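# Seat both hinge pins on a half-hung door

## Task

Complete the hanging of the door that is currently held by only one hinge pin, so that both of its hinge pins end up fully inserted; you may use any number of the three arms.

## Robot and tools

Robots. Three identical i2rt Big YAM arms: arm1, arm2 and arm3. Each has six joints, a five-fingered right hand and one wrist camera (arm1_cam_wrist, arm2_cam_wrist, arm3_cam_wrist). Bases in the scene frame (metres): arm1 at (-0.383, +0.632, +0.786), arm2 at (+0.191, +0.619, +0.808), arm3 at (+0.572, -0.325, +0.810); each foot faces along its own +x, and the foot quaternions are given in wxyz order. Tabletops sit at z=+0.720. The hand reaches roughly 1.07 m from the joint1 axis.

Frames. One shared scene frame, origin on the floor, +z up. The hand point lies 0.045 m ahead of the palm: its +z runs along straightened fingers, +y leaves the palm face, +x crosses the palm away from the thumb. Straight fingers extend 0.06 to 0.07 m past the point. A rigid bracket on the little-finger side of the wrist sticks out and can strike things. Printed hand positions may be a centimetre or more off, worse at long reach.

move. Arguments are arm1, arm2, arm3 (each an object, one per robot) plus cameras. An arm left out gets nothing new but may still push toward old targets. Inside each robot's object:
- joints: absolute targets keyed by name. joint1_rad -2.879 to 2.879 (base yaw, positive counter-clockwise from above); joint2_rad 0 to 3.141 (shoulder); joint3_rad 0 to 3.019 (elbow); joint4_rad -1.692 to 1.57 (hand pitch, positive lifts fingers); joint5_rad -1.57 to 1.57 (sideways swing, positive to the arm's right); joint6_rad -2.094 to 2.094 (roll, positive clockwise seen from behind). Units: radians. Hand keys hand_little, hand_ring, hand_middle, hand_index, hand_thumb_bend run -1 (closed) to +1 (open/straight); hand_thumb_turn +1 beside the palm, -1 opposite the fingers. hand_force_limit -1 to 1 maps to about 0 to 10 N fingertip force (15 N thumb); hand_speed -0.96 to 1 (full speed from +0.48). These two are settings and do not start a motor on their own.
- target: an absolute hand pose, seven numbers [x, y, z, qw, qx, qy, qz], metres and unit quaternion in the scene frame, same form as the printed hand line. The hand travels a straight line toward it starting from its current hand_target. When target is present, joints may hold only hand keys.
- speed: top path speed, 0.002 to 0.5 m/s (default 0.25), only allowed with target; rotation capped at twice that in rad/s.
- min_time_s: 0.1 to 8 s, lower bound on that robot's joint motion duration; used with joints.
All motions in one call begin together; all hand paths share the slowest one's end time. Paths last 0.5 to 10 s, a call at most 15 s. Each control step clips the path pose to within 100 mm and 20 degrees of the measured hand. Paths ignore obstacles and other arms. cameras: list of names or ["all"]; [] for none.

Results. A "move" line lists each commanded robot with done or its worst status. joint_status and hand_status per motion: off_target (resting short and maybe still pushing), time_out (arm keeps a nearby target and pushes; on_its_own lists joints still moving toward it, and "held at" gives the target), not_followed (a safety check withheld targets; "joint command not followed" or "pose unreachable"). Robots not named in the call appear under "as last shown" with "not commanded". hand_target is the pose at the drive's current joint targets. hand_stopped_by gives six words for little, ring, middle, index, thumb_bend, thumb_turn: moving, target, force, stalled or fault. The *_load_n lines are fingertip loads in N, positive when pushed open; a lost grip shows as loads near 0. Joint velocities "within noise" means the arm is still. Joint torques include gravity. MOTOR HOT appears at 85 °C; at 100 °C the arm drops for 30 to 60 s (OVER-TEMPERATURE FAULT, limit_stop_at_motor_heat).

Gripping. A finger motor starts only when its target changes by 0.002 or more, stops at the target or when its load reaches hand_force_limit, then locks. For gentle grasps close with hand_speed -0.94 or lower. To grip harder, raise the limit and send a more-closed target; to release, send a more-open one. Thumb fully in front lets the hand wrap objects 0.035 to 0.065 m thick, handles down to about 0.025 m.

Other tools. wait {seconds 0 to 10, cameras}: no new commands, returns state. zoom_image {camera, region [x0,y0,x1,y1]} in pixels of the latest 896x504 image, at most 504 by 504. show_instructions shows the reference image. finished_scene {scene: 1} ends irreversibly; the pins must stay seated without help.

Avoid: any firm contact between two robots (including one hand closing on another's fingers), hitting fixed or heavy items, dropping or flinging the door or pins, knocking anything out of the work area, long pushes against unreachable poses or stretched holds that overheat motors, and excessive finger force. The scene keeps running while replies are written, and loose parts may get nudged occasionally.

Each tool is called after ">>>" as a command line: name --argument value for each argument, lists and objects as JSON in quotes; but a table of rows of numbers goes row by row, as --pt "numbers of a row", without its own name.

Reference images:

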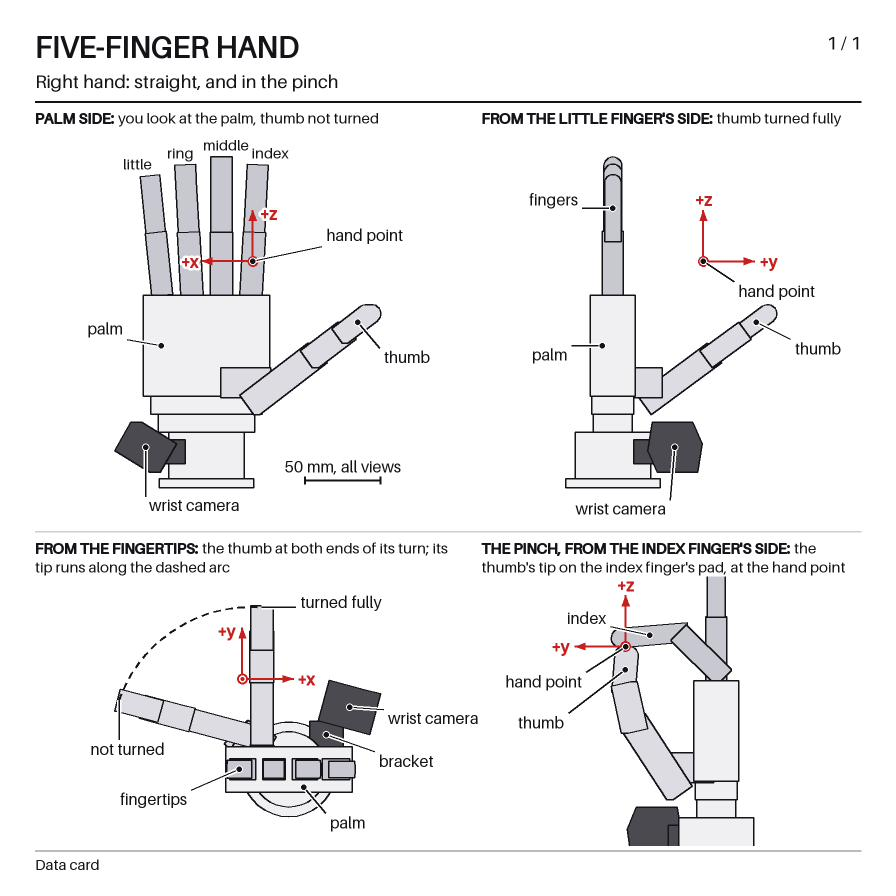

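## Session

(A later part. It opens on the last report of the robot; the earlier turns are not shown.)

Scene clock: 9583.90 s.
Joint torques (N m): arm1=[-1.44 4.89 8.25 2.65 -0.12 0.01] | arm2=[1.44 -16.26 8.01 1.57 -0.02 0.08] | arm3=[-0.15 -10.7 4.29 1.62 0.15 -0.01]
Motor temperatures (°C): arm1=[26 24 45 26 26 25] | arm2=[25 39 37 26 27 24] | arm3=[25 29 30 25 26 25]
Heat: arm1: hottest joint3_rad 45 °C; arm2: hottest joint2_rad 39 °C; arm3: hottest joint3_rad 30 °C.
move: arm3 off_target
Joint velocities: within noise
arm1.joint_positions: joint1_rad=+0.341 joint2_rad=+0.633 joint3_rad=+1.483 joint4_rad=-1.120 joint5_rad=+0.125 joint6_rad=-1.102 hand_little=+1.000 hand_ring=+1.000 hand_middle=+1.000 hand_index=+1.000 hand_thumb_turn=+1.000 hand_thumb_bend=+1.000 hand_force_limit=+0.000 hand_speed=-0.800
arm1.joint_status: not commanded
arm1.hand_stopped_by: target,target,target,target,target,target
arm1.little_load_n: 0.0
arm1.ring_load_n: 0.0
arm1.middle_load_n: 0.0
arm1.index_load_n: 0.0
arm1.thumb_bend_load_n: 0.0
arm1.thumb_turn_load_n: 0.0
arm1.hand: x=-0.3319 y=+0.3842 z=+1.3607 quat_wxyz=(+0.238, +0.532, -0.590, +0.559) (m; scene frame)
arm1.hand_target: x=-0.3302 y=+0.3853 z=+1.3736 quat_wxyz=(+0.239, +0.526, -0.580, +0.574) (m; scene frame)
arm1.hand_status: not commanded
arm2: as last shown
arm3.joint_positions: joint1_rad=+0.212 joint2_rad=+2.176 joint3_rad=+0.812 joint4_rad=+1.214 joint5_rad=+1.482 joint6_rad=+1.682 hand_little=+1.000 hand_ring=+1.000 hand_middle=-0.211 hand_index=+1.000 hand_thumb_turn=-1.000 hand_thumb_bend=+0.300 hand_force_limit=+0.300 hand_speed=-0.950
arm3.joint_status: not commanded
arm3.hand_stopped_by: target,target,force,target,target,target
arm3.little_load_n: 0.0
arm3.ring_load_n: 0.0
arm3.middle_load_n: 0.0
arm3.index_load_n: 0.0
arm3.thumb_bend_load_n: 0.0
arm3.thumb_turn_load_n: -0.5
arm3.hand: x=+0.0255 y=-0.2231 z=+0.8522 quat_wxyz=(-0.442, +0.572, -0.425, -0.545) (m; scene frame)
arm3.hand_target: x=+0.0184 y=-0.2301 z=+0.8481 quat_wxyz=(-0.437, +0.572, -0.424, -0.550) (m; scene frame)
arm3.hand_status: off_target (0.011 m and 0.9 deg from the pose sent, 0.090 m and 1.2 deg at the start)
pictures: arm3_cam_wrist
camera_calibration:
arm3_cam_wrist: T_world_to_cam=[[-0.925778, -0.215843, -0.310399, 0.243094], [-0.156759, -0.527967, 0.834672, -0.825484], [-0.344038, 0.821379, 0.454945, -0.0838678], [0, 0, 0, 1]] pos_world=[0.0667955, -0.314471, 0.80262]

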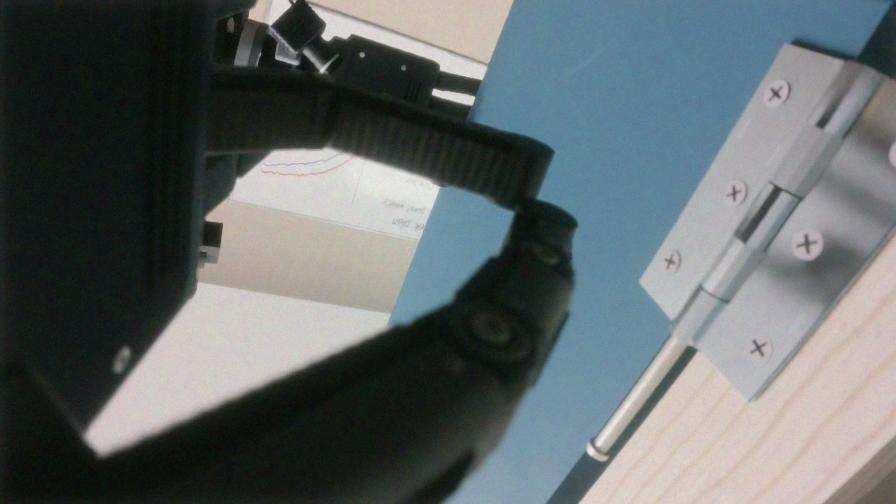

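>>> zoom_image --camera "arm3_cam_wrist" --region '[720, 160, 820, 260]'

>>> zoom_image --camera "arm3_cam_wrist" --region '[670, 250, 770, 350]'

>>> zoom_image --camera "arm3_cam_wrist" --region '[780, 40, 896, 170]'

Scaled by 5.040.

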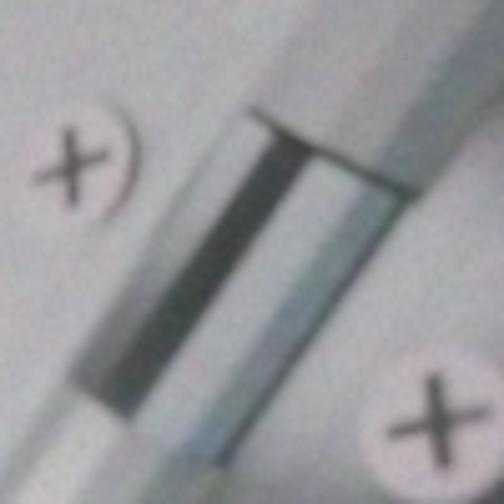

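Scaled by 5.040.

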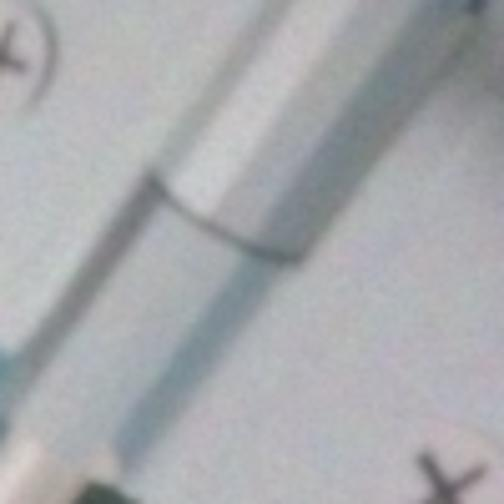

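Scaled by 3.877.

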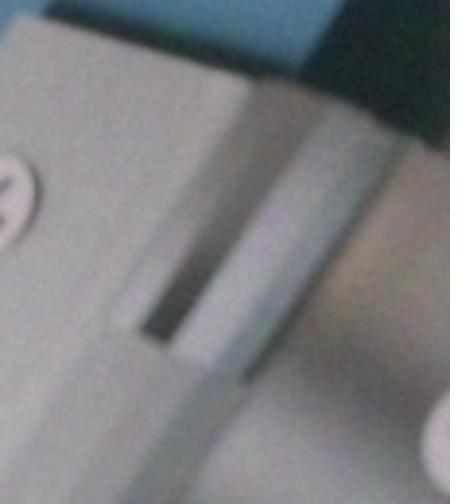

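>>> zoom_image --camera "arm3_cam_wrist" --region '[660, 270, 730, 350]'

>>> zoom_image --camera "arm3_cam_wrist" --region '[700, 220, 770, 300]'

>>> zoom_image --camera "arm3_cam_wrist" --region '[740, 150, 820, 240]'

Scaled by 6.300.

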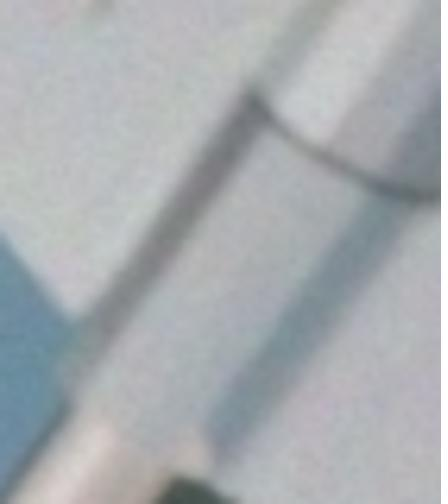

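Scaled by 6.300.

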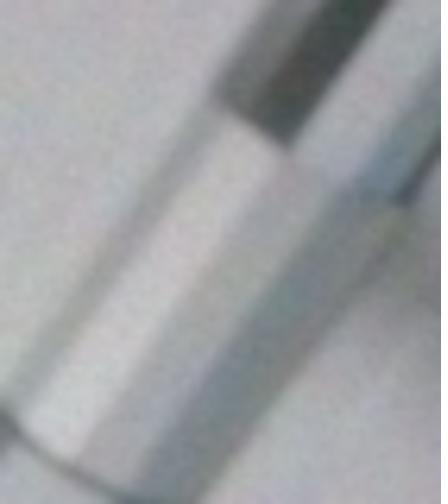

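Scaled by 5.600.

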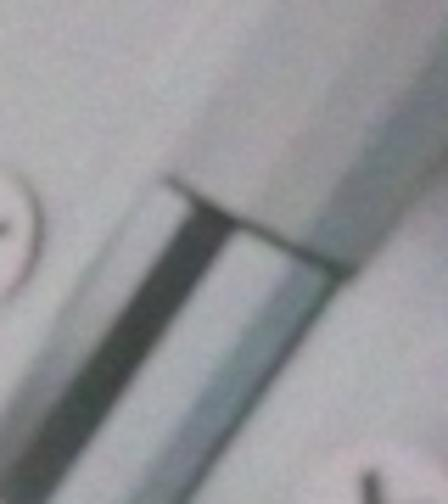

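>>> move --arm3 '{"target": [0.020, -0.2300, 1.083, 0.438, -0.5707, 0.4229, 0.5511], "speed": 0.12}' --cameras '["arm3_cam_wrist", "arm2_cam_wrist"]'

>>> zoom_image --camera "arm3_cam_wrist" --region '[600, 0, 896, 360]'

Scene clock: 9668.03 s.
Joint torques (N m): arm1=[-1.38 4.89 8.24 2.65 -0.13 0.01] | arm2=[1.38 -16.38 8.01 1.59 -0.02 0.08] | arm3=[-0.15 -11.75 9.43 0.51 0.14 0.16]
Motor temperatures (°C): arm1=[26 24 45 26 26 25] | arm2=[25 39 37 26 27 24] | arm3=[25 31 30 25 25 25]
Heat: arm1: hottest joint3_rad 45 °C; arm2: hottest joint2_rad 39 °C; arm3: hottest joint2_rad 31 °C.
move: arm3 off_target
Joint velocities: within noise
arm1, arm2: as last shown
arm2.thumb_turn_load_n: -0.5
arm3.joint_positions: joint1_rad=+0.212 joint2_rad=+1.597 joint3_rad=+0.790 joint4_rad=+0.697 joint5_rad=+1.482 joint6_rad=+1.586 hand_little=+1.000 hand_ring=+1.000 hand_middle=-0.211 hand_index=+1.000 hand_thumb_turn=-1.000 hand_thumb_bend=+0.300 hand_force_limit=+0.300 hand_speed=-0.950
arm3.joint_status: not commanded
arm3.hand_stopped_by: target,target,force,target,target,target
arm3.little_load_n: 0.0
arm3.ring_load_n: 0.0
arm3.middle_load_n: 0.0
arm3.index_load_n: 0.0
arm3.thumb_bend_load_n: 0.0
arm3.thumb_turn_load_n: -0.5
arm3.hand: x=+0.0306 y=-0.2225 z=+1.0544 quat_wxyz=(-0.458, +0.583, -0.408, -0.534) (m; scene frame)
arm3.hand_target: x=+0.0214 y=-0.2300 z=+1.0829 quat_wxyz=(-0.438, +0.570, -0.422, -0.552) (m; scene frame)
arm3.hand_status: off_target (0.031 m and 3.7 deg from the pose sent, 0.231 m and 0.9 deg at the start)
pictures: arm2_cam_wrist, arm3_cam_wrist
camera_calibration:
arm2_cam_wrist: T_world_to_cam=[[0.0195001, -0.944103, -0.329072, 0.316899], [0.517589, -0.272065, 0.811222, -0.711201], [-0.855407, -0.186143, 0.483353, -0.393826], [0, 0, 0, 1]] pos_world=[0.0250497, 0.0323846, 0.871582]
arm3_cam_wrist: T_world_to_cam=[[-0.907674, -0.211503, -0.362483, 0.365988], [-0.199518, -0.542401, 0.816085, -0.975364], [-0.369216, 0.813061, 0.450124, -0.170625], [0, 0, 0, 1]] pos_world=[0.0745979, -0.312902, 1.00545]

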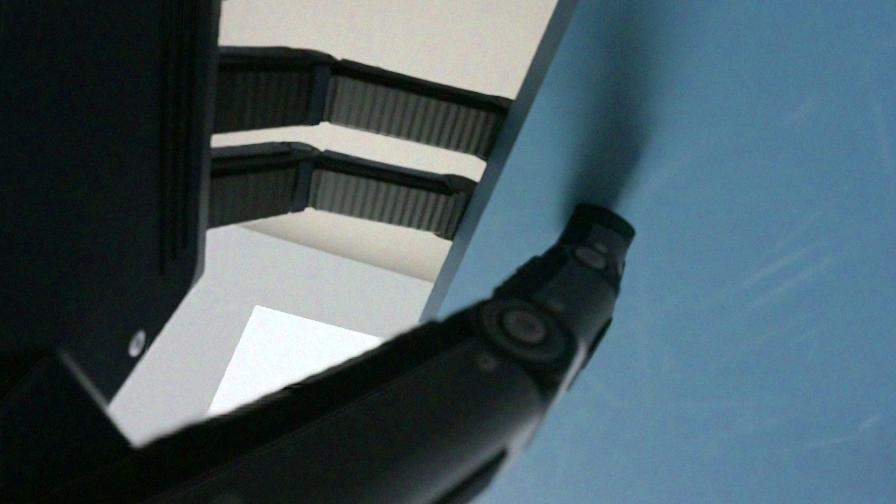

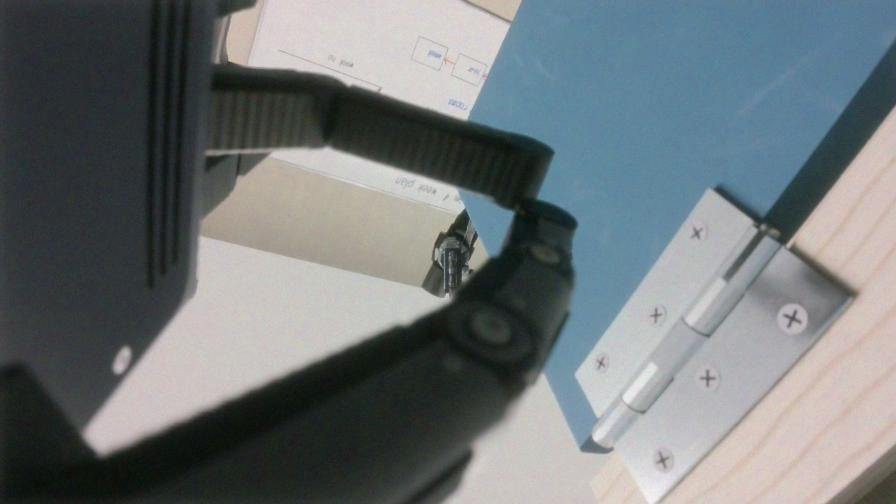

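Scaled by 1.400.

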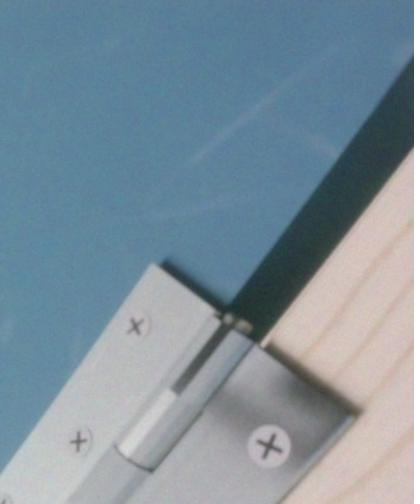

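>>> zoom_image --camera "arm3_cam_wrist" --region '[570, 320, 700, 470]'

>>> zoom_image --camera "arm3_cam_wrist" --region '[670, 200, 800, 350]'

Scaled by 3.360.

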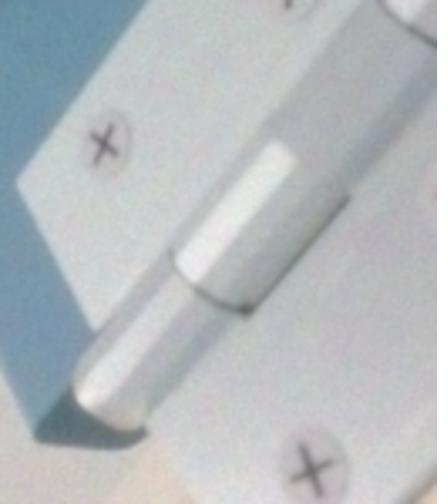

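Scaled by 3.360.

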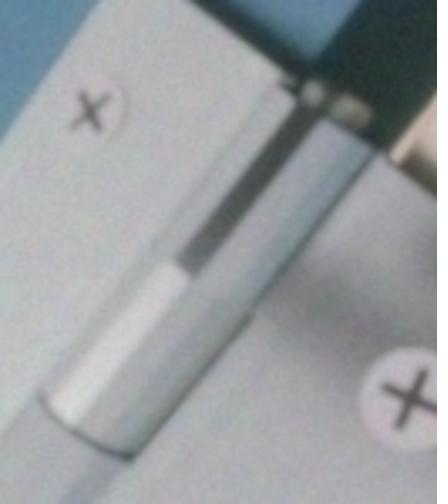

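>>> move --arm3 '{"target": [0.020, -0.2335, 0.960, 0.438, -0.5707, 0.4229, 0.5511], "speed": 0.10}'

>>> move --arm3 '{"target": [-0.0449, -0.2345, 0.952, 0.438, -0.5707, 0.4229, 0.5511], "speed": 0.05}' --cameras '["arm3_cam_wrist"]'

>>> zoom_image --camera "arm3_cam_wrist" --region '[480, 60, 640, 220]'

Scene clock: 9725.53 s.
Joint torques (N m): arm1=[-1.44 4.89 8.25 2.66 -0.12 0.01] | arm2=[1.38 -16.38 7.98 1.57 -0.02 0.08] | arm3=[-0.15 -9.7 4.04 1.69 0.14 -0.02]
Motor temperatures (°C): arm1=[26 24 45 26 26 25] | arm2=[25 38 37 26 27 24] | arm3=[25 31 33 25 25 25]
Heat: arm1: hottest joint3_rad 45 °C; arm2: hottest joint2_rad 38 °C; arm3: hottest joint3_rad 33 °C.
move: arm3 off_target
Joint velocities: within noise
arm1, arm2: as last shown
arm1.index_load_n: -0.5
arm2.thumb_turn_load_n: 0.0
arm3.joint_positions: joint1_rad=+0.220 joint2_rad=+1.848 joint3_rad=+0.790 joint4_rad=+0.943 joint5_rad=+1.489 joint6_rad=+1.675 hand_little=+1.000 hand_ring=+1.000 hand_middle=-0.211 hand_index=+1.000 hand_thumb_turn=-1.000 hand_thumb_bend=+0.300 hand_force_limit=+0.300 hand_speed=-0.950
arm3.joint_status: not commanded
arm3.hand_stopped_by: target,target,force,target,target,target
arm3.little_load_n: 0.0
arm3.ring_load_n: 0.0
arm3.middle_load_n: 0.0
arm3.index_load_n: 0.0
arm3.thumb_bend_load_n: 0.0
arm3.thumb_turn_load_n: 0.0
arm3.hand: x=+0.0195 y=-0.2279 z=+0.9711 quat_wxyz=(-0.435, +0.565, -0.432, -0.553) (m; scene frame)
arm3.hand_target: x=+0.0201 y=-0.2335 z=+0.9601 quat_wxyz=(-0.437, +0.571, -0.424, -0.550) (m; scene frame)
arm3.hand_status: off_target (0.012 m and 1.3 deg from the pose sent, 0.096 m and 3.7 deg at the start)
pictures: none

Scene clock: 9727.33 s.
Joint torques (N m): arm1=[-1.49 4.84 8.25 2.65 -0.12 0.01] | arm2=[1.38 -16.38 8.01 1.57 -0.02 0.08] | arm3=[-1.67 -11.22 7.39 0.81 -0.04 -0.08]
Motor temperatures (°C): arm1=[26 24 45 26 26 25] | arm2=[25 38 37 26 27 24] | arm3=[25 31 33 25 25 25]
Heat: arm1: hottest joint3_rad 45 °C; arm2: hottest joint2_rad 38 °C; arm3: hottest joint3_rad 33 °C.
move: arm3 off_target
Joint velocities: within noise
arm1, arm2: as last shown
arm1.index_load_n: 0.0
arm2.thumb_turn_load_n: -0.5
arm3.joint_positions: joint1_rad=+0.220 joint2_rad=+1.970 joint3_rad=+0.940 joint4_rad=+0.943 joint5_rad=+1.473 joint6_rad=+1.635 hand_little=+1.000 hand_ring=+1.000 hand_middle=-0.211 hand_index=+1.000 hand_thumb_turn=-1.000 hand_thumb_bend=+0.300 hand_force_limit=+0.300 hand_speed=-0.950
arm3.joint_status: not commanded
arm3.hand_stopped_by: target,target,force,target,target,target
arm3.little_load_n: 0.0
arm3.ring_load_n: 0.0
arm3.middle_load_n: -1.0
arm3.index_load_n: 0.5
arm3.thumb_bend_load_n: 0.0
arm3.thumb_turn_load_n: 0.0
arm3.hand: x=-0.0334 y=-0.2384 z=+0.9548 quat_wxyz=(-0.433, +0.571, -0.423, -0.554) (m; scene frame)
arm3.hand_target: x=-0.0444 y=-0.2346 z=+0.9521 quat_wxyz=(-0.438, +0.571, -0.423, -0.551) (m; scene frame)
arm3.hand_status: off_target (0.013 m and 0.6 deg from the pose sent, 0.068 m and 1.3 deg at the start)
pictures: arm3_cam_wrist
camera_calibration:
arm3_cam_wrist: T_world_to_cam=[[-0.92698, -0.232366, -0.294472, 0.197872], [-0.132837, -0.530805, 0.837019, -0.930481], [-0.350802, 0.815016, 0.461179, -0.145962], [0, 0, 0, 1]] pos_world=[0.00861734, -0.328964, 0.904413]

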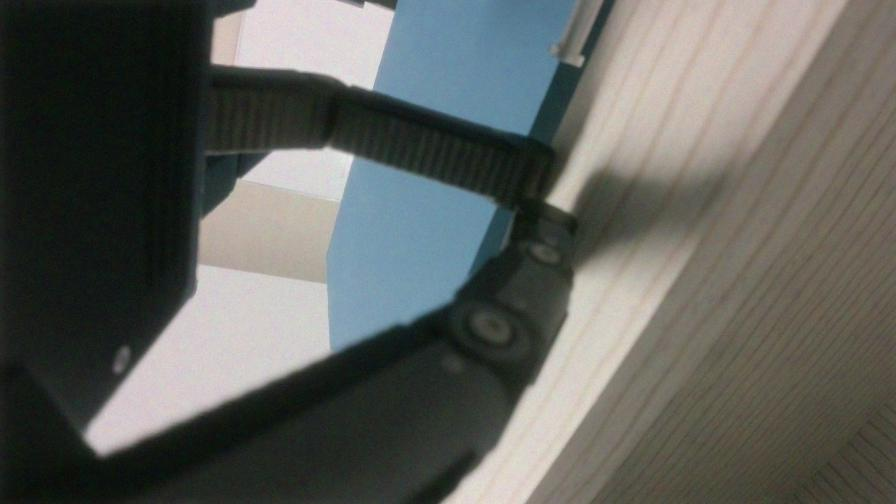

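Scaled by 3.150.

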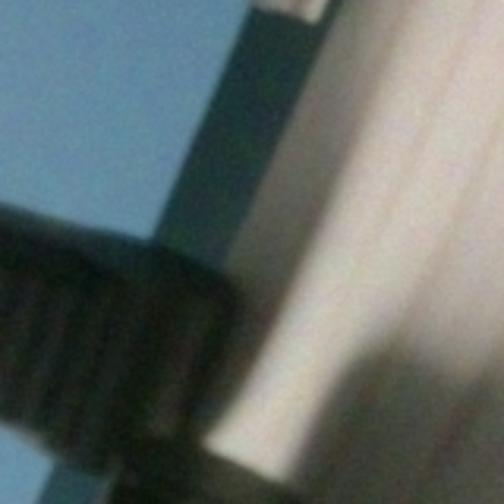

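>>> move --arm3 '{"joints": {"joint1_rad": 0.197}, "min_time_s": 1.5}'

>>> move --arm3 '{"joints": {"joint2_rad": 2.045, "joint6_rad": 1.60}, "min_time_s": 3}' --cameras '["arm3_cam_wrist"]'

>>> zoom_image --camera "arm3_cam_wrist" --region '[480, 60, 640, 220]'

Scene clock: 9739.43 s.
Joint torques (N m): arm1=[-1.44 4.84 8.25 2.66 -0.12 0.01] | arm2=[1.44 -16.26 7.99 1.58 -0.02 0.08] | arm3=[-2.32 -11.28 7.41 0.81 -0.04 -0.08]
Motor temperatures (°C): arm1=[26 24 45 26 26 25] | arm2=[25 38 37 26 27 24] | arm3=[25 31 34 25 25 25]
Heat: arm1: hottest joint3_rad 45 °C; arm2: hottest joint2_rad 38 °C; arm3: hottest joint3_rad 34 °C.
move: arm3 done
Joint velocities: within noise
arm1, arm2: as last shown
arm1.little_load_n: -0.5
arm2.thumb_turn_load_n: 0.0
arm3.joint_positions: joint1_rad=+0.215 joint2_rad=+1.970 joint3_rad=+0.940 joint4_rad=+0.943 joint5_rad=+1.473 joint6_rad=+1.635 hand_little=+1.000 hand_ring=+1.000 hand_middle=-0.211 hand_index=+1.000 hand_thumb_turn=-1.000 hand_thumb_bend=+0.300 hand_force_limit=+0.300 hand_speed=-0.950
arm3.joint_status: all done
arm3.hand_stopped_by: target,target,force,target,target,target
arm3.little_load_n: 0.0
arm3.ring_load_n: 0.0
arm3.middle_load_n: -1.5
arm3.index_load_n: 0.0
arm3.thumb_bend_load_n: 0.0
arm3.thumb_turn_load_n: 0.0
arm3.hand: x=-0.0329 y=-0.2352 z=+0.9548 quat_wxyz=(-0.435, +0.570, -0.425, -0.553) (m; scene frame)
arm3.hand_target: x=-0.0431 y=-0.2265 z=+0.9521 quat_wxyz=(-0.441, +0.568, -0.427, -0.548) (m; scene frame)
arm3.hand_status: not commanded
pictures: none

Scene clock: 9742.73 s.
Joint torques (N m): arm1=[-1.49 4.84 8.27 2.65 -0.12 0.01] | arm2=[1.44 -16.32 8.01 1.58 -0.02 0.08] | arm3=[-1.73 -10.05 6.84 0.81 -0.11 -0.12]
Motor temperatures (°C): arm1=[26 24 45 26 26 25] | arm2=[25 38 37 26 27 24] | arm3=[25 31 34 25 25 25]
Heat: arm1: hottest joint3_rad 45 °C; arm2: hottest joint2_rad 38 °C; arm3: hottest joint3_rad 34 °C.
move: arm3 done
Joint velocities: within noise
arm1: as last shown
arm1.little_load_n: 0.0
arm2.joint_positions: joint1_rad=+0.007 joint2_rad=+2.111 joint3_rad=+1.076 joint4_rad=+1.065 joint5_rad=+1.415 joint6_rad=+1.505 hand_little=+1.000 hand_ring=+1.000 hand_middle=-0.050 hand_index=-0.050 hand_thumb_turn=-1.000 hand_thumb_bend=+0.500 hand_force_limit=-0.300 hand_speed=-0.800
arm2.joint_status: not commanded
arm2.hand_stopped_by: target,target,target,target,target,target
arm2.little_load_n: 0.0
arm2.ring_load_n: 0.0
arm2.middle_load_n: 0.0
arm2.index_load_n: 0.0
arm2.thumb_bend_load_n: 0.0
arm2.thumb_turn_load_n: 0.0
arm2.hand: x=-0.0737 y=+0.0122 z=+0.9238 quat_wxyz=(+0.006, -0.710, -0.024, +0.704) (m; scene frame)
arm2.hand_target: x=-0.0677 y=+0.0006 z=+0.9350 quat_wxyz=(-0.012, -0.708, -0.012, +0.706) (m; scene frame)
arm2.hand_status: not commanded
arm3.joint_positions: joint1_rad=+0.207 joint2_rad=+2.003 joint3_rad=+0.945 joint4_rad=+0.943 joint5_rad=+1.476 joint6_rad=+1.619 hand_little=+1.000 hand_ring=+1.000 hand_middle=-0.211 hand_index=+1.000 hand_thumb_turn=-1.000 hand_thumb_bend=+0.300 hand_force_limit=+0.300 hand_speed=-0.950
arm3.joint_status: all done
arm3.hand_stopped_by: target,target,force,target,target,target
arm3.little_load_n: 0.0
arm3.ring_load_n: 0.0
arm3.middle_load_n: 0.0
arm3.index_load_n: 0.0
arm3.thumb_bend_load_n: -1.5
arm3.thumb_turn_load_n: 1.0
arm3.hand: x=-0.0337 y=-0.2305 z=+0.9373 quat_wxyz=(-0.449, +0.577, -0.416, -0.540) (m; scene frame)
arm3.hand_target: x=-0.0433 y=-0.2265 z=+0.9216 quat_wxyz=(-0.460, +0.584, -0.408, -0.530) (m; scene frame)
arm3.hand_status: not commanded
pictures: arm3_cam_wrist
camera_calibration:
arm3_cam_wrist: T_world_to_cam=[[-0.916973, -0.215011, -0.336051, 0.237607], [-0.176899, -0.535872, 0.825559, -0.90361], [-0.357585, 0.816463, 0.453345, -0.136987], [0, 0, 0, 1]] pos_world=[0.00904737, -0.321286, 0.887934]

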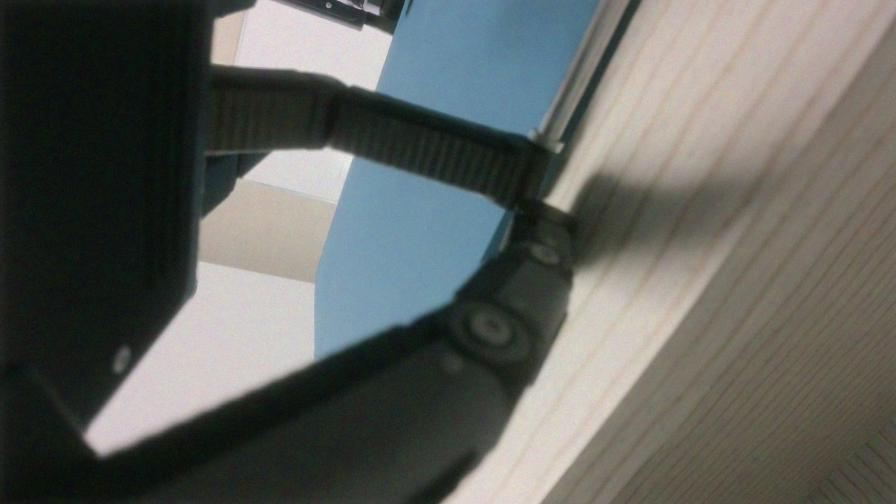

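Scaled by 3.150.

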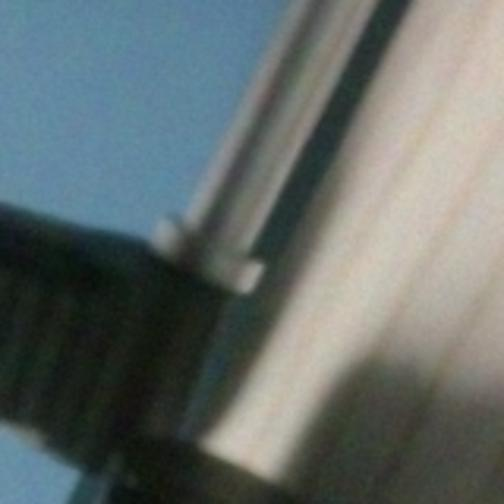

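>>> move --arm3 '{"joints": {"joint1_rad": 0.186, "joint2_rad": 2.055}, "min_time_s": 2}'

>>> move --arm3 '{"joints": {"joint1_rad": 0.222}, "min_time_s": 2}'

>>> move --arm3 '{"joints": {"joint1_rad": 0.196}, "min_time_s": 2}' --cameras '["arm3_cam_wrist"]'

Scene clock: 9756.00 s.
Joint torques (N m): arm1=[-1.44 4.95 8.24 2.65 -0.12 0] | arm2=[1.49 -16.26 8.01 1.58 -0.02 0.07] | arm3=[-2.49 -9.47 6.76 0.8 -0.19 -0.22]
Motor temperatures (°C): arm1=[26 24 45 26 26 25] | arm2=[25 38 37 26 27 24] | arm3=[25 31 34 25 25 25]
Heat: arm1: hottest joint3_rad 45 °C; arm2: hottest joint2_rad 38 °C; arm3: hottest joint3_rad 34 °C.
move: arm3 done
Joint velocities: within noise
arm1, arm2: as last shown
arm3.joint_positions: joint1_rad=+0.207 joint2_rad=+2.006 joint3_rad=+0.946 joint4_rad=+0.943 joint5_rad=+1.478 joint6_rad=+1.627 hand_little=+1.000 hand_ring=+1.000 hand_middle=-0.211 hand_index=+1.000 hand_thumb_turn=-1.000 hand_thumb_bend=+0.300 hand_force_limit=+0.300 hand_speed=-0.950
arm3.joint_status: all done
arm3.hand_stopped_by: target,target,force,target,target,target
arm3.little_load_n: 0.0
arm3.ring_load_n: 0.0
arm3.middle_load_n: -0.5
arm3.index_load_n: 0.5
arm3.thumb_bend_load_n: -1.0
arm3.thumb_turn_load_n: 0.5
arm3.hand: x=-0.0335 y=-0.2303 z=+0.9365 quat_wxyz=(-0.448, +0.576, -0.418, -0.541) (m; scene frame)
arm3.hand_target: x=-0.0420 y=-0.2199 z=+0.9155 quat_wxyz=(-0.465, +0.585, -0.408, -0.525) (m; scene frame)
arm3.hand_status: not commanded
pictures: none

Scene clock: 9758.30 s.
Joint torques (N m): arm1=[-1.44 4.84 8.24 2.65 -0.12 0.01] | arm2=[1.38 -16.32 8.01 1.58 -0.01 0.08] | arm3=[-0.15 -9.64 6.65 0.81 -0.28 -0.21]
Motor temperatures (°C): arm1=[26 24 45 26 26 25] | arm2=[25 38 37 26 27 24] | arm3=[25 31 34 25 25 25]
Heat: arm1: hottest joint3_rad 45 °C; arm2: hottest joint2_rad 38 °C; arm3: hottest joint3_rad 34 °C.
move: arm3 done
Joint velocities: within noise
arm1, arm2: as last shown
arm3.joint_positions: joint1_rad=+0.212 joint2_rad=+2.007 joint3_rad=+0.948 joint4_rad=+0.943 joint5_rad=+1.480 joint6_rad=+1.627 hand_little=+1.000 hand_ring=+1.000 hand_middle=-0.211 hand_index=+1.000 hand_thumb_turn=-1.000 hand_thumb_bend=+0.300 hand_force_limit=+0.300 hand_speed=-0.950
arm3.joint_status: all done
arm3.hand_stopped_by: target,target,force,target,target,target
arm3.little_load_n: 0.0
arm3.ring_load_n: 0.0
arm3.middle_load_n: 0.0
arm3.index_load_n: 0.0
arm3.thumb_bend_load_n: -1.5
arm3.thumb_turn_load_n: 0.5
arm3.hand: x=-0.0340 y=-0.2333 z=+0.9367 quat_wxyz=(-0.447, +0.576, -0.418, -0.542) (m; scene frame)
arm3.hand_target: x=-0.0454 y=-0.2420 z=+0.9157 quat_wxyz=(-0.455, +0.592, -0.397, -0.533) (m; scene frame)
arm3.hand_status: not commanded
pictures: none

Scene clock: 9760.57 s.
Joint torques (N m): arm1=[-1.44 4.84 8.27 2.66 -0.12 0.01] | arm2=[1.44 -16.38 8.01 1.59 -0.02 0.08] | arm3=[-1.85 -9.64 6.67 0.8 -0.29 -0.22]
Motor temperatures (°C): arm1=[26 24 45 26 26 25] | arm2=[25 38 37 26 27 24] | arm3=[25 31 33 25 25 25]
Heat: arm1: hottest joint3_rad 45 °C; arm2: hottest joint2_rad 38 °C; arm3: hottest joint3_rad 33 °C.
move: arm3 done
Joint velocities: within noise
arm1.joint_positions: joint1_rad=+0.341 joint2_rad=+0.633 joint3_rad=+1.483 joint4_rad=-1.120 joint5_rad=+0.125 joint6_rad=-1.102 hand_little=+1.000 hand_ring=+1.000 hand_middle=+1.000 hand_index=+1.000 hand_thumb_turn=+1.000 hand_thumb_bend=+1.000 hand_force_limit=+0.000 hand_speed=-0.800
arm1.joint_status: not commanded
arm1.hand_stopped_by: target,target,target,target,target,target
arm1.little_load_n: 0.0
arm1.ring_load_n: 0.0
arm1.middle_load_n: 0.0
arm1.index_load_n: 0.0
arm1.thumb_bend_load_n: 0.0
arm1.thumb_turn_load_n: 0.0
arm1.hand: x=-0.3319 y=+0.3842 z=+1.3607 quat_wxyz=(+0.238, +0.532, -0.590, +0.559) (m; scene frame)
arm1.hand_target: x=-0.3302 y=+0.3853 z=+1.3736 quat_wxyz=(+0.239, +0.526, -0.580, +0.574) (m; scene frame)
arm1.hand_status: not commanded
arm2: as last shown
arm3.joint_positions: joint1_rad=+0.208 joint2_rad=+2.007 joint3_rad=+0.948 joint4_rad=+0.943 joint5_rad=+1.480 joint6_rad=+1.627 hand_little=+1.000 hand_ring=+1.000 hand_middle=-0.211 hand_index=+1.000 hand_thumb_turn=-1.000 hand_thumb_bend=+0.300 hand_force_limit=+0.300 hand_speed=-0.950
arm3.joint_status: all done
arm3.hand_stopped_by: target,target,force,target,target,target
arm3.little_load_n: 0.0
arm3.ring_load_n: 0.0
arm3.middle_load_n: 0.0
arm3.index_load_n: 0.0
arm3.thumb_bend_load_n: -1.5
arm3.thumb_turn_load_n: 0.5
arm3.hand: x=-0.0336 y=-0.2305 z=+0.9367 quat_wxyz=(-0.448, +0.575, -0.419, -0.541) (m; scene frame)
arm3.hand_target: x=-0.0430 y=-0.2259 z=+0.9157 quat_wxyz=(-0.462, +0.586, -0.405, -0.527) (m; scene frame)
arm3.hand_status: not commanded
pictures: arm3_cam_wrist
camera_calibration:
arm3_cam_wrist: T_world_to_cam=[[-0.920267, -0.211916, -0.328938, 0.23145], [-0.172871, -0.533966, 0.827645, -0.904482], [-0.351033, 0.818518, 0.454757, -0.137235], [0, 0, 0, 1]] pos_world=[0.00846293, -0.321585, 0.887131]

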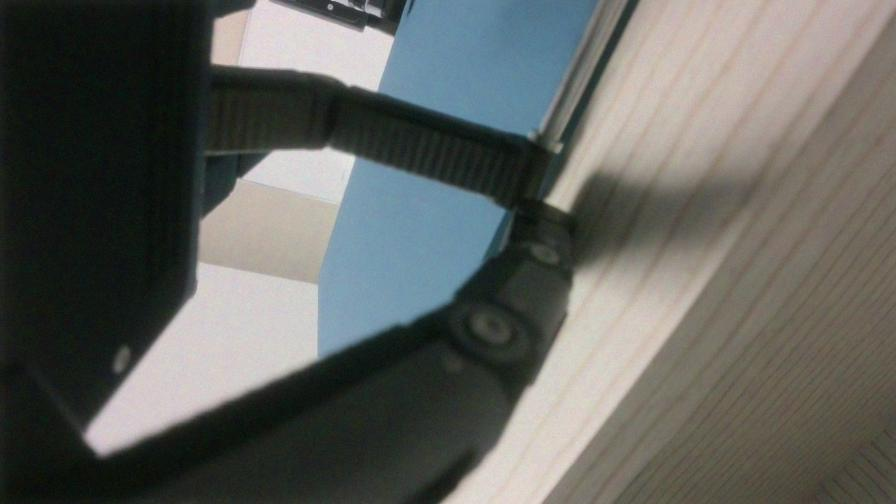

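>>> move --arm2 '{"target": [-0.072, -0.0150, 0.935, -0.0123, -0.7070, -0.0123, 0.7070], "speed": 0.04}'

>>> move --arm2 '{"joints": {"hand_index": -0.30, "hand_middle": -0.30, "hand_thumb_bend": 0.25, "hand_force_limit": -0.1, "hand_speed": -0.93}}' --cameras '["arm2_cam_wrist"]'

Scene clock: 9785.17 s.
Joint torques (N m): arm1=[-1.44 4.89 8.25 2.65 -0.12 0] | arm2=[1.03 -16.62 8.12 0.7 -0.17 -0.01] | arm3=[-1.85 -9.58 6.64 0.8 -0.29 -0.22]
Motor temperatures (°C): arm1=[26 24 45 26 26 25] | arm2=[25 38 37 26 27 24] | arm3=[25 30 32 25 25 25]
Heat: arm1: hottest joint3_rad 45 °C; arm2: hottest joint2_rad 38 °C; arm3: hottest joint3_rad 32 °C.
move: arm2 off_target
Joint velocities: within noise
arm1, arm3: as last shown
arm1.index_load_n: -0.5
arm1.thumb_bend_load_n: 0.5
arm2.joint_positions: joint1_rad=+0.007 joint2_rad=+2.133 joint3_rad=+1.129 joint4_rad=+1.065 joint5_rad=+1.415 joint6_rad=+1.505 hand_little=+1.000 hand_ring=+1.000 hand_middle=-0.050 hand_index=-0.050 hand_thumb_turn=-1.000 hand_thumb_bend=+0.500 hand_force_limit=-0.300 hand_speed=-0.800
arm2.joint_status: not commanded
arm2.hand_stopped_by: target,target,target,target,target,target
arm2.little_load_n: 0.0
arm2.ring_load_n: 0.0
arm2.middle_load_n: 0.0
arm2.index_load_n: 0.0
arm2.thumb_bend_load_n: 0.0
arm2.thumb_turn_load_n: 0.0
arm2.hand: x=-0.0757 y=-0.0030 z=+0.9291 quat_wxyz=(-0.005, -0.708, -0.014, +0.706) (m; scene frame)
arm2.hand_target: x=-0.0717 y=-0.0146 z=+0.9351 quat_wxyz=(-0.013, -0.707, -0.012, +0.707) (m; scene frame)
arm2.hand_status: off_target (0.014 m and 0.9 deg from the pose sent, 0.029 m and 2.6 deg at the start)
arm3.little_load_n: 0.5
arm3.thumb_bend_load_n: -1.0
pictures: none

Scene clock: 9786.40 s.
Joint torques (N m): arm1=[-1.38 4.89 8.27 2.66 -0.12 0.01] | arm2=[1.14 -16.67 8.12 0.72 -0.18 -0.01] | arm3=[-1.79 -9.58 6.65 0.79 -0.28 -0.22]
Motor temperatures (°C): arm1=[26 24 45 26 26 25] | arm2=[25 38 37 26 27 24] | arm3=[25 30 32 25 25 25]
Heat: arm1: hottest joint3_rad 45 °C; arm2: hottest joint2_rad 38 °C; arm3: hottest joint3_rad 32 °C.
move: arm2 off_target
Joint velocities: within noise
arm1, arm3: as last shown
arm1.index_load_n: 0.0
arm1.thumb_bend_load_n: 0.0
arm2.joint_positions: joint1_rad=+0.007 joint2_rad=+2.133 joint3_rad=+1.129 joint4_rad=+1.065 joint5_rad=+1.415 joint6_rad=+1.505 hand_little=+1.000 hand_ring=+1.000 hand_middle=-0.146 hand_index=-0.146 hand_thumb_turn=-1.000 hand_thumb_bend=+0.448 hand_force_limit=-0.100 hand_speed=-0.930
arm2.joint_status: hand_middle off_target (ended at -0.146, target -0.300); hand_index off_target (ended at -0.146, target -0.300); hand_thumb_bend off_target (ended at +0.448, target +0.250); the others done
arm2.hand_stopped_by: target,target,force,force,force,target
arm2.little_load_n: 0.0
arm2.ring_load_n: 0.0
arm2.middle_load_n: 5.5
arm2.index_load_n: 6.0
arm2.thumb_bend_load_n: 6.5
arm2.thumb_turn_load_n: 0.0
arm2.hand: x=-0.0757 y=-0.0030 z=+0.9291 quat_wxyz=(-0.005, -0.708, -0.014, +0.706) (m; scene frame)
arm2.hand_target: x=-0.0717 y=-0.0146 z=+0.9351 quat_wxyz=(-0.013, -0.707, -0.012, +0.707) (m; scene frame)
arm2.hand_status: not commanded
arm3.little_load_n: 0.0
pictures: arm2_cam_wrist
camera_calibration:
arm2_cam_wrist: T_world_to_cam=[[0.0182848, -0.953644, -0.30038, 0.27755], [0.520874, -0.247356, 0.81701, -0.723626], [-0.853438, -0.171399, 0.492205, -0.409043], [0, 0, 0, 1]] pos_world=[0.0227493, 0.0155815, 0.875913]

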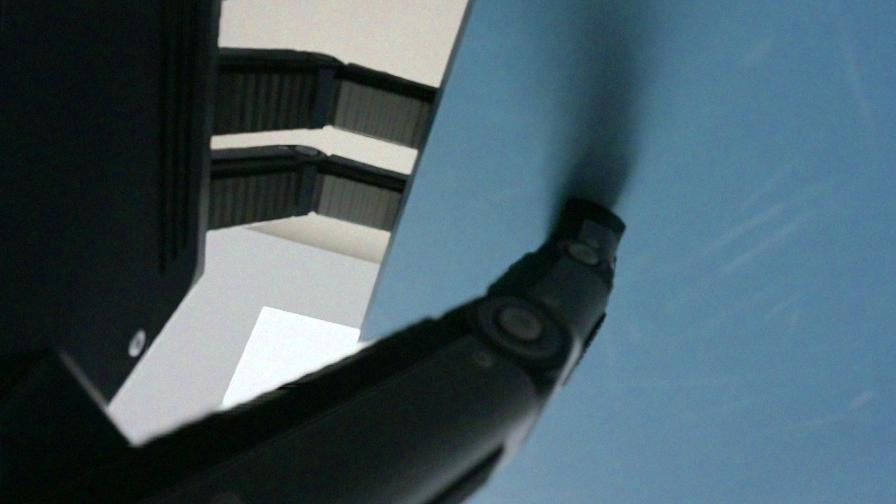

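>>> move --arm3 '{"joints": {"joint2_rad": 2.075, "joint6_rad": 1.58}, "min_time_s": 1.5}'

>>> move --arm2 '{"target": [-0.072, -0.0150, 0.950, -0.0123, -0.7070, -0.0123, 0.7070], "speed": 0.01}'

>>> move --arm2 '{"target": [-0.072, -0.0150, 0.965, -0.0123, -0.7070, -0.0123, 0.7070], "speed": 0.01}'

>>> move --arm2 '{"target": [-0.072, -0.0150, 0.980, -0.0123, -0.7070, -0.0123, 0.7070], "speed": 0.01}'

Scene clock: 9797.53 s.
Joint torques (N m): arm1=[-1.49 4.95 8.27 2.63 -0.12 0.01] | arm2=[1.03 -16.62 8.12 0.72 -0.16 -0.01] | arm3=[-1.79 -8.59 6.42 0.59 -0.48 -0.43]
Motor temperatures (°C): arm1=[26 24 45 26 26 25] | arm2=[25 37 37 26 27 24] | arm3=[25 30 32 25 25 25]
Heat: arm1: hottest joint3_rad 45 °C; arm2: hottest joint2_rad 37 °C; arm3: hottest joint3_rad 32 °C.
move: arm3 time_out
Joint velocities: within noise
arm1, arm2: as last shown
arm3.joint_positions: joint1_rad=+0.208 joint2_rad=+2.012 joint3_rad=+0.951 joint4_rad=+0.949 joint5_rad=+1.485 joint6_rad=+1.627 hand_little=+1.000 hand_ring=+1.000 hand_middle=-0.211 hand_index=+1.000 hand_thumb_turn=-1.000 hand_thumb_bend=+0.300 hand_force_limit=+0.300 hand_speed=-0.950
arm3.joint_status: joint6_rad time_out (moved +0.000 of -0.047); the others done
arm3.hand_stopped_by: target,target,force,target,target,target
arm3.little_load_n: 0.0
arm3.ring_load_n: 0.0
arm3.middle_load_n: -1.0
arm3.index_load_n: 0.0
arm3.thumb_bend_load_n: -1.0
arm3.thumb_turn_load_n: 0.5
arm3.on_its_own: joint6_rad reads +1.627 and still pushes toward +1.580 since a time_out
arm3.hand: x=-0.0336 y=-0.2302 z=+0.9358 quat_wxyz=(-0.449, +0.573, -0.421, -0.541) (m; scene frame)
arm3.hand_target: x=-0.0429 y=-0.2260 z=+0.9030 quat_wxyz=(-0.472, +0.595, -0.394, -0.518) (m; scene frame)
arm3.hand_status: not commanded
pictures: none

not run: a stop came earlier in this reply.

not run: a stop came earlier in this reply.

not run: a stop came earlier in this reply.

>>> move --arm2 '{"target": [-0.072, -0.0150, 0.950, -0.0123, -0.7070, -0.0123, 0.7070], "speed": 0.01}'

>>> move --arm2 '{"target": [-0.072, -0.0150, 0.965, -0.0123, -0.7070, -0.0123, 0.7070], "speed": 0.01}'

>>> move --arm2 '{"target": [-0.072, -0.0150, 0.980, -0.0123, -0.7070, -0.0123, 0.7070], "speed": 0.01}'

Scene clock: 9806.57 s.
Joint torques (N m): arm1=[-1.49 4.89 8.25 2.65 -0.12 0] | arm2=[1.14 -19.19 7.77 0.34 -0.18 -0.06] | arm3=[-1.85 -8.59 6.41 0.59 -0.48 -0.43]
Motor temperatures (°C): arm1=[26 24 45 26 26 25] | arm2=[25 37 37 26 27 24] | arm3=[25 30 33 25 25 25]
Heat: arm1: hottest joint3_rad 45 °C; arm2: hottest joint2_rad 37 °C; arm3: hottest joint3_rad 33 °C.
move: arm2 off_target
Joint velocities: within noise
arm1, arm3: as last shown
arm2.joint_positions: joint1_rad=+0.007 joint2_rad=+2.130 joint3_rad=+1.129 joint4_rad=+1.049 joint5_rad=+1.415 joint6_rad=+1.505 hand_little=+1.000 hand_ring=+1.000 hand_middle=-0.146 hand_index=-0.146 hand_thumb_turn=-1.000 hand_thumb_bend=+0.448 hand_force_limit=-0.100 hand_speed=-0.930
arm2.joint_status: not commanded
arm2.hand_stopped_by: target,target,force,force,force,target
arm2.little_load_n: 0.0
arm2.ring_load_n: 0.0
arm2.middle_load_n: 6.0
arm2.index_load_n: 6.5
arm2.thumb_bend_load_n: 6.0
arm2.thumb_turn_load_n: 0.5
arm2.hand: x=-0.0758 y=-0.0035 z=+0.9290 quat_wxyz=(+0.000, -0.709, -0.018, +0.705) (m; scene frame)
arm2.hand_target: x=-0.0717 y=-0.0143 z=+0.9501 quat_wxyz=(-0.013, -0.707, -0.012, +0.707) (m; scene frame)
arm2.hand_status: off_target (0.024 m and 1.5 deg from the pose sent, 0.024 m and 0.9 deg at the start)
arm3.thumb_bend_load_n: -1.5
arm3.thumb_turn_load_n: 1.0
arm3.on_its_own: joint6_rad reads +1.627 and still pushes toward +1.580 since a time_out
pictures: none

Scene clock: 9808.53 s.
Joint torques (N m): arm1=[-1.44 4.89 8.25 2.66 -0.12 0.01] | arm2=[1.08 -20.84 7.58 0.68 -0.19 -0.04] | arm3=[-1.79 -8.53 6.42 0.59 -0.48 -0.44]
Motor temperatures (°C): arm1=[26 24 45 26 26 25] | arm2=[25 37 37 26 27 24] | arm3=[25 30 33 25 25 25]
Heat: arm1: hottest joint3_rad 45 °C; arm2: hottest joint2_rad 37 °C; arm3: hottest joint3_rad 33 °C.
move: arm2 off_target
Joint velocities: within noise
arm1, arm3: as last shown
arm2.joint_positions: joint1_rad=+0.007 joint2_rad=+2.117 joint3_rad=+1.129 joint4_rad=+1.011 joint5_rad=+1.416 joint6_rad=+1.505 hand_little=+1.000 hand_ring=+1.000 hand_middle=-0.146 hand_index=-0.146 hand_thumb_turn=-1.000 hand_thumb_bend=+0.448 hand_force_limit=-0.100 hand_speed=-0.930
arm2.joint_status: not commanded
arm2.hand_stopped_by: target,target,force,force,force,target
arm2.little_load_n: 0.0
arm2.ring_load_n: 0.0
arm2.middle_load_n: 7.0
arm2.index_load_n: 6.5
arm2.thumb_bend_load_n: 5.0
arm2.thumb_turn_load_n: 2.0
arm2.hand: x=-0.0760 y=-0.0045 z=+0.9308 quat_wxyz=(+0.009, -0.710, -0.026, +0.704) (m; scene frame)
arm2.hand_target: x=-0.0718 y=-0.0139 z=+0.9650 quat_wxyz=(-0.013, -0.707, -0.012, +0.707) (m; scene frame)
arm2.hand_status: off_target (0.036 m and 2.9 deg from the pose sent, 0.038 m and 1.5 deg at the start)
arm3.thumb_bend_load_n: -1.0
arm3.on_its_own: joint6_rad reads +1.627 and still pushes toward +1.580 since a time_out
pictures: none

Scene clock: 9810.53 s.
Joint torques (N m): arm1=[-1.44 4.84 8.25 2.65 -0.12 0.01] | arm2=[1.08 -22.3 7.54 1.05 -0.2 0.04] | arm3=[-1.79 -8.59 6.41 0.61 -0.48 -0.43]
Motor temperatures (°C): arm1=[26 24 45 26 26 25] | arm2=[25 37 37 26 27 24] | arm3=[25 30 33 25 25 25]
Heat: arm1: hottest joint3_rad 45 °C; arm2: hottest joint2_rad 37 °C; arm3: hottest joint3_rad 33 °C.
move: arm2 off_target
Joint velocities: within noise
arm1, arm3: as last shown
arm2.joint_positions: joint1_rad=+0.007 joint2_rad=+2.103 joint3_rad=+1.129 joint4_rad=+0.974 joint5_rad=+1.417 joint6_rad=+1.497 hand_little=+1.000 hand_ring=+1.000 hand_middle=-0.146 hand_index=-0.146 hand_thumb_turn=-1.000 hand_thumb_bend=+0.448 hand_force_limit=-0.100 hand_speed=-0.930
arm2.joint_status: not commanded
arm2.hand_stopped_by: target,target,force,force,force,target
arm2.little_load_n: 0.0
arm2.ring_load_n: 0.0
arm2.middle_load_n: 7.5
arm2.index_load_n: 6.0
arm2.thumb_bend_load_n: 4.0
arm2.thumb_turn_load_n: 2.5
arm2.hand: x=-0.0763 y=-0.0056 z=+0.9328 quat_wxyz=(+0.020, -0.711, -0.037, +0.702) (m; scene frame)
arm2.hand_target: x=-0.0719 y=-0.0135 z=+0.9793 quat_wxyz=(-0.012, -0.707, -0.012, +0.707) (m; scene frame)
arm2.hand_status: off_target (0.048 m and 4.7 deg from the pose sent, 0.051 m and 3.0 deg at the start)
arm3.thumb_turn_load_n: 0.5
arm3.on_its_own: joint6_rad reads +1.627 and still pushes toward +1.580 since a time_out
pictures: none

>>> move --arm2 '{"target": [-0.090, -0.0150, 0.970, -0.0123, -0.7070, -0.0123, 0.7070], "speed": 0.03}'

>>> move --arm2 '{"target": [-0.055, -0.0150, 0.970, -0.0123, -0.7070, -0.0123, 0.7070], "speed": 0.03}'

>>> move --arm2 '{"target": [-0.055, -0.0150, 0.945, -0.0123, -0.7070, -0.0123, 0.7070], "speed": 0.03}'

>>> move --arm2 '{"target": [-0.085, -0.0150, 0.945, -0.0123, -0.7070, -0.0123, 0.7070], "speed": 0.03}' --cameras '["arm3_cam_wrist"]'

Scene clock: 9823.50 s.
Joint torques (N m): arm1=[-1.49 4.89 8.27 2.66 -0.12 0.01] | arm2=[-0.73 -20.37 8.34 1.31 -0.6 0.13] | arm3=[-1.85 -8.53 6.41 0.61 -0.48 -0.44]
Motor temperatures (°C): arm1=[26 24 45 26 26 25] | arm2=[25 39 36 26 27 24] | arm3=[25 30 33 25 25 25]
Heat: arm1: hottest joint3_rad 45 °C; arm2: hottest joint2_rad 39 °C; arm3: hottest joint3_rad 33 °C.
move: arm2 off_target
Joint velocities: within noise
arm1, arm3: as last shown
arm1.ring_load_n: -0.5
arm1.thumb_bend_load_n: 0.5
arm2.joint_positions: joint1_rad=-0.002 joint2_rad=+2.102 joint3_rad=+1.127 joint4_rad=+0.974 joint5_rad=+1.398 joint6_rad=+1.498 hand_little=+1.000 hand_ring=+1.000 hand_middle=-0.146 hand_index=-0.146 hand_thumb_turn=-1.000 hand_thumb_bend=+0.448 hand_force_limit=-0.100 hand_speed=-0.930
arm2.joint_status: not commanded
arm2.hand_stopped_by: target,target,force,force,force,target
arm2.little_load_n: 0.0
arm2.ring_load_n: 0.0
arm2.middle_load_n: 8.5
arm2.index_load_n: 7.5
arm2.thumb_bend_load_n: 3.5
arm2.thumb_turn_load_n: 2.0
arm2.hand: x=-0.0806 y=-0.0064 z=+0.9326 quat_wxyz=(+0.016, -0.711, -0.041, +0.702) (m; scene frame)
arm2.hand_target: x=-0.0894 y=-0.0132 z=+0.9701 quat_wxyz=(-0.012, -0.707, -0.012, +0.707) (m; scene frame)
arm2.hand_status: off_target (0.040 m and 4.7 deg from the pose sent, 0.041 m and 4.7 deg at the start)
arm3.thumb_bend_load_n: -1.5
arm3.thumb_turn_load_n: 1.0
arm3.on_its_own: joint6_rad reads +1.627 and still pushes toward +1.580 since a time_out
arm3.hand_target: x=-0.0429 y=-0.2260 z=+0.9031 quat_wxyz=(-0.472, +0.595, -0.394, -0.518) (m; scene frame)
pictures: none

Scene clock: 9825.13 s.
Joint torques (N m): arm1=[-1.49 4.84 8.25 2.65 -0.12 0.01] | arm2=[1.67 -20.54 7.31 2.13 -0.16 0.1] | arm3=[-1.85 -8.59 6.41 0.61 -0.48 -0.43]
Motor temperatures (°C): arm1=[26 24 45 26 26 25] | arm2=[25 39 36 26 27 24] | arm3=[25 30 33 25 25 25]
Heat: arm1: hottest joint3_rad 45 °C; arm2: hottest joint2_rad 39 °C; arm3: hottest joint3_rad 33 °C.
move: arm2 off_target
Joint velocities: within noise
arm1.joint_positions: joint1_rad=+0.341 joint2_rad=+0.633 joint3_rad=+1.483 joint4_rad=-1.120 joint5_rad=+0.125 joint6_rad=-1.102 hand_little=+1.000 hand_ring=+1.000 hand_middle=+1.000 hand_index=+1.000 hand_thumb_turn=+1.000 hand_thumb_bend=+1.000 hand_force_limit=+0.000 hand_speed=-0.800
arm1.joint_status: not commanded
arm1.hand_stopped_by: target,target,target,target,target,target
arm1.little_load_n: 0.0
arm1.ring_load_n: 0.0
arm1.middle_load_n: 0.0
arm1.index_load_n: 0.0
arm1.thumb_bend_load_n: 0.0
arm1.thumb_turn_load_n: 0.0
arm1.hand: x=-0.3319 y=+0.3842 z=+1.3607 quat_wxyz=(+0.238, +0.532, -0.590, +0.559) (m; scene frame)
arm1.hand_target: x=-0.3302 y=+0.3853 z=+1.3736 quat_wxyz=(+0.239, +0.526, -0.580, +0.574) (m; scene frame)
arm1.hand_status: not commanded
arm2.joint_positions: joint1_rad=+0.030 joint2_rad=+2.102 joint3_rad=+1.127 joint4_rad=+0.977 joint5_rad=+1.446 joint6_rad=+1.483 hand_little=+1.000 hand_ring=+1.000 hand_middle=-0.146 hand_index=-0.147 hand_thumb_turn=-1.000 hand_thumb_bend=+0.448 hand_force_limit=-0.100 hand_speed=-0.930
arm2.joint_status: not commanded
arm2.hand_stopped_by: target,target,force,force,force,target
arm2.little_load_n: 0.0
arm2.ring_load_n: 0.0
arm2.middle_load_n: 3.5
arm2.index_load_n: 2.0
arm2.thumb_bend_load_n: 4.0
arm2.thumb_turn_load_n: -0.5
arm2.hand: x=-0.0635 y=-0.0058 z=+0.9324 quat_wxyz=(+0.026, -0.711, -0.039, +0.702) (m; scene frame)
arm2.hand_target: x=-0.0550 y=-0.0139 z=+0.9696 quat_wxyz=(-0.012, -0.708, -0.012, +0.706) (m; scene frame)
arm2.hand_status: off_target (0.040 m and 5.4 deg from the pose sent, 0.046 m and 4.7 deg at the start)
arm3: as last shown
arm3.middle_load_n: -0.5
arm3.thumb_bend_load_n: -1.0
arm3.on_its_own: joint6_rad reads +1.627 and still pushes toward +1.580 since a time_out
pictures: none

Scene clock: 9826.53 s.
Joint torques (N m): arm1=[-1.44 4.89 8.25 2.65 -0.12 0.01] | arm2=[1.55 -17.03 7.61 1.99 -0.17 0.19] | arm3=[-1.79 -8.59 6.41 0.59 -0.48 -0.44]
Motor temperatures (°C): arm1=[26 24 45 26 26 25] | arm2=[25 39 36 26 27 24] | arm3=[25 30 33 25 25 25]
Heat: arm1: hottest joint3_rad 45 °C; arm2: hottest joint2_rad 39 °C; arm3: hottest joint3_rad 33 °C.
move: arm2 off_target
Joint velocities: within noise
arm1, arm3: as last shown
arm2.joint_positions: joint1_rad=+0.030 joint2_rad=+2.117 joint3_rad=+1.127 joint4_rad=+1.026 joint5_rad=+1.445 joint6_rad=+1.483 hand_little=+1.000 hand_ring=+1.000 hand_middle=-0.146 hand_index=-0.147 hand_thumb_turn=-1.000 hand_thumb_bend=+0.448 hand_force_limit=-0.100 hand_speed=-0.930
arm2.joint_status: not commanded
arm2.hand_stopped_by: target,target,force,force,force,target
arm2.little_load_n: 0.0
arm2.ring_load_n: 0.0
arm2.middle_load_n: 3.5
arm2.index_load_n: 1.5
arm2.thumb_bend_load_n: 3.5
arm2.thumb_turn_load_n: -3.0
arm2.hand: x=-0.0631 y=-0.0047 z=+0.9311 quat_wxyz=(+0.014, -0.710, -0.028, +0.704) (m; scene frame)
arm2.hand_target: x=-0.0550 y=-0.0144 z=+0.9450 quat_wxyz=(-0.012, -0.708, -0.012, +0.706) (m; scene frame)
arm2.hand_status: off_target (0.019 m and 3.5 deg from the pose sent, 0.018 m and 5.4 deg at the start)
arm3.on_its_own: joint6_rad reads +1.627 and still pushes toward +1.580 since a time_out
pictures: none

Scene clock: 9828.03 s.
Joint torques (N m): arm1=[-1.38 4.89 8.27 2.63 -0.12 0.01] | arm2=[-0.73 -16.91 8.57 1.24 -0.55 0.24] | arm3=[-1.85 -8.59 6.38 0.57 -0.48 -0.44]
Motor temperatures (°C): arm1=[26 24 45 26 26 25] | arm2=[25 39 36 26 27 24] | arm3=[25 30 33 25 25 25]
Heat: arm1: hottest joint3_rad 45 °C; arm2: hottest joint2_rad 39 °C; arm3: hottest joint3_rad 33 °C.
move: arm2 off_target
Joint velocities: within noise
arm1, arm3: as last shown
arm2.joint_positions: joint1_rad=+0.005 joint2_rad=+2.117 joint3_rad=+1.127 joint4_rad=+1.026 joint5_rad=+1.403 joint6_rad=+1.487 hand_little=+1.000 hand_ring=+1.000 hand_middle=-0.146 hand_index=-0.146 hand_thumb_turn=-1.000 hand_thumb_bend=+0.446 hand_force_limit=-0.100 hand_speed=-0.930
arm2.joint_status: not commanded
arm2.hand_stopped_by: target,target,force,force,force,target
arm2.little_load_n: 0.0
arm2.ring_load_n: 0.0
arm2.middle_load_n: 8.5
arm2.index_load_n: 8.5
arm2.thumb_bend_load_n: 0.0
arm2.thumb_turn_load_n: -3.5
arm2.hand: x=-0.0762 y=-0.0060 z=+0.9314 quat_wxyz=(+0.007, -0.709, -0.032, +0.705) (m; scene frame)
arm2.hand_target: x=-0.0848 y=-0.0142 z=+0.9452 quat_wxyz=(-0.012, -0.707, -0.012, +0.707) (m; scene frame)
arm2.hand_status: off_target (0.019 m and 3.2 deg from the pose sent, 0.028 m and 3.5 deg at the start)
arm3.joint_positions: joint1_rad=+0.208 joint2_rad=+2.012 joint3_rad=+0.951 joint4_rad=+0.949 joint5_rad=+1.486 joint6_rad=+1.628 hand_little=+1.000 hand_ring=+1.000 hand_middle=-0.211 hand_index=+1.000 hand_thumb_turn=-1.000 hand_thumb_bend=+0.300 hand_force_limit=+0.300 hand_speed=-0.950
arm3.middle_load_n: -1.0
arm3.thumb_bend_load_n: -2.0
arm3.thumb_turn_load_n: 1.5
arm3.on_its_own: joint6_rad reads +1.628 and still pushes toward +1.580 since a time_out
arm3.hand: x=-0.0336 y=-0.2301 z=+0.9357 quat_wxyz=(-0.449, +0.573, -0.422, -0.541) (m; scene frame)
pictures: arm3_cam_wrist
camera_calibration:
arm3_cam_wrist: T_world_to_cam=[[-0.922787, -0.207019, -0.324972, 0.228483], [-0.172156, -0.53302, 0.828403, -0.903974], [-0.344712, 0.820386, 0.456224, -0.137921], [0, 0, 0, 1]] pos_world=[0.00767353, -0.321387, 0.886029]

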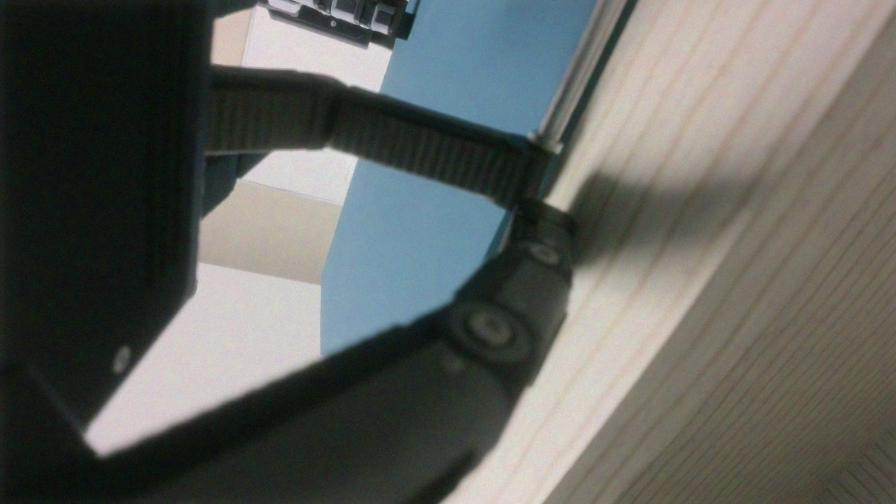

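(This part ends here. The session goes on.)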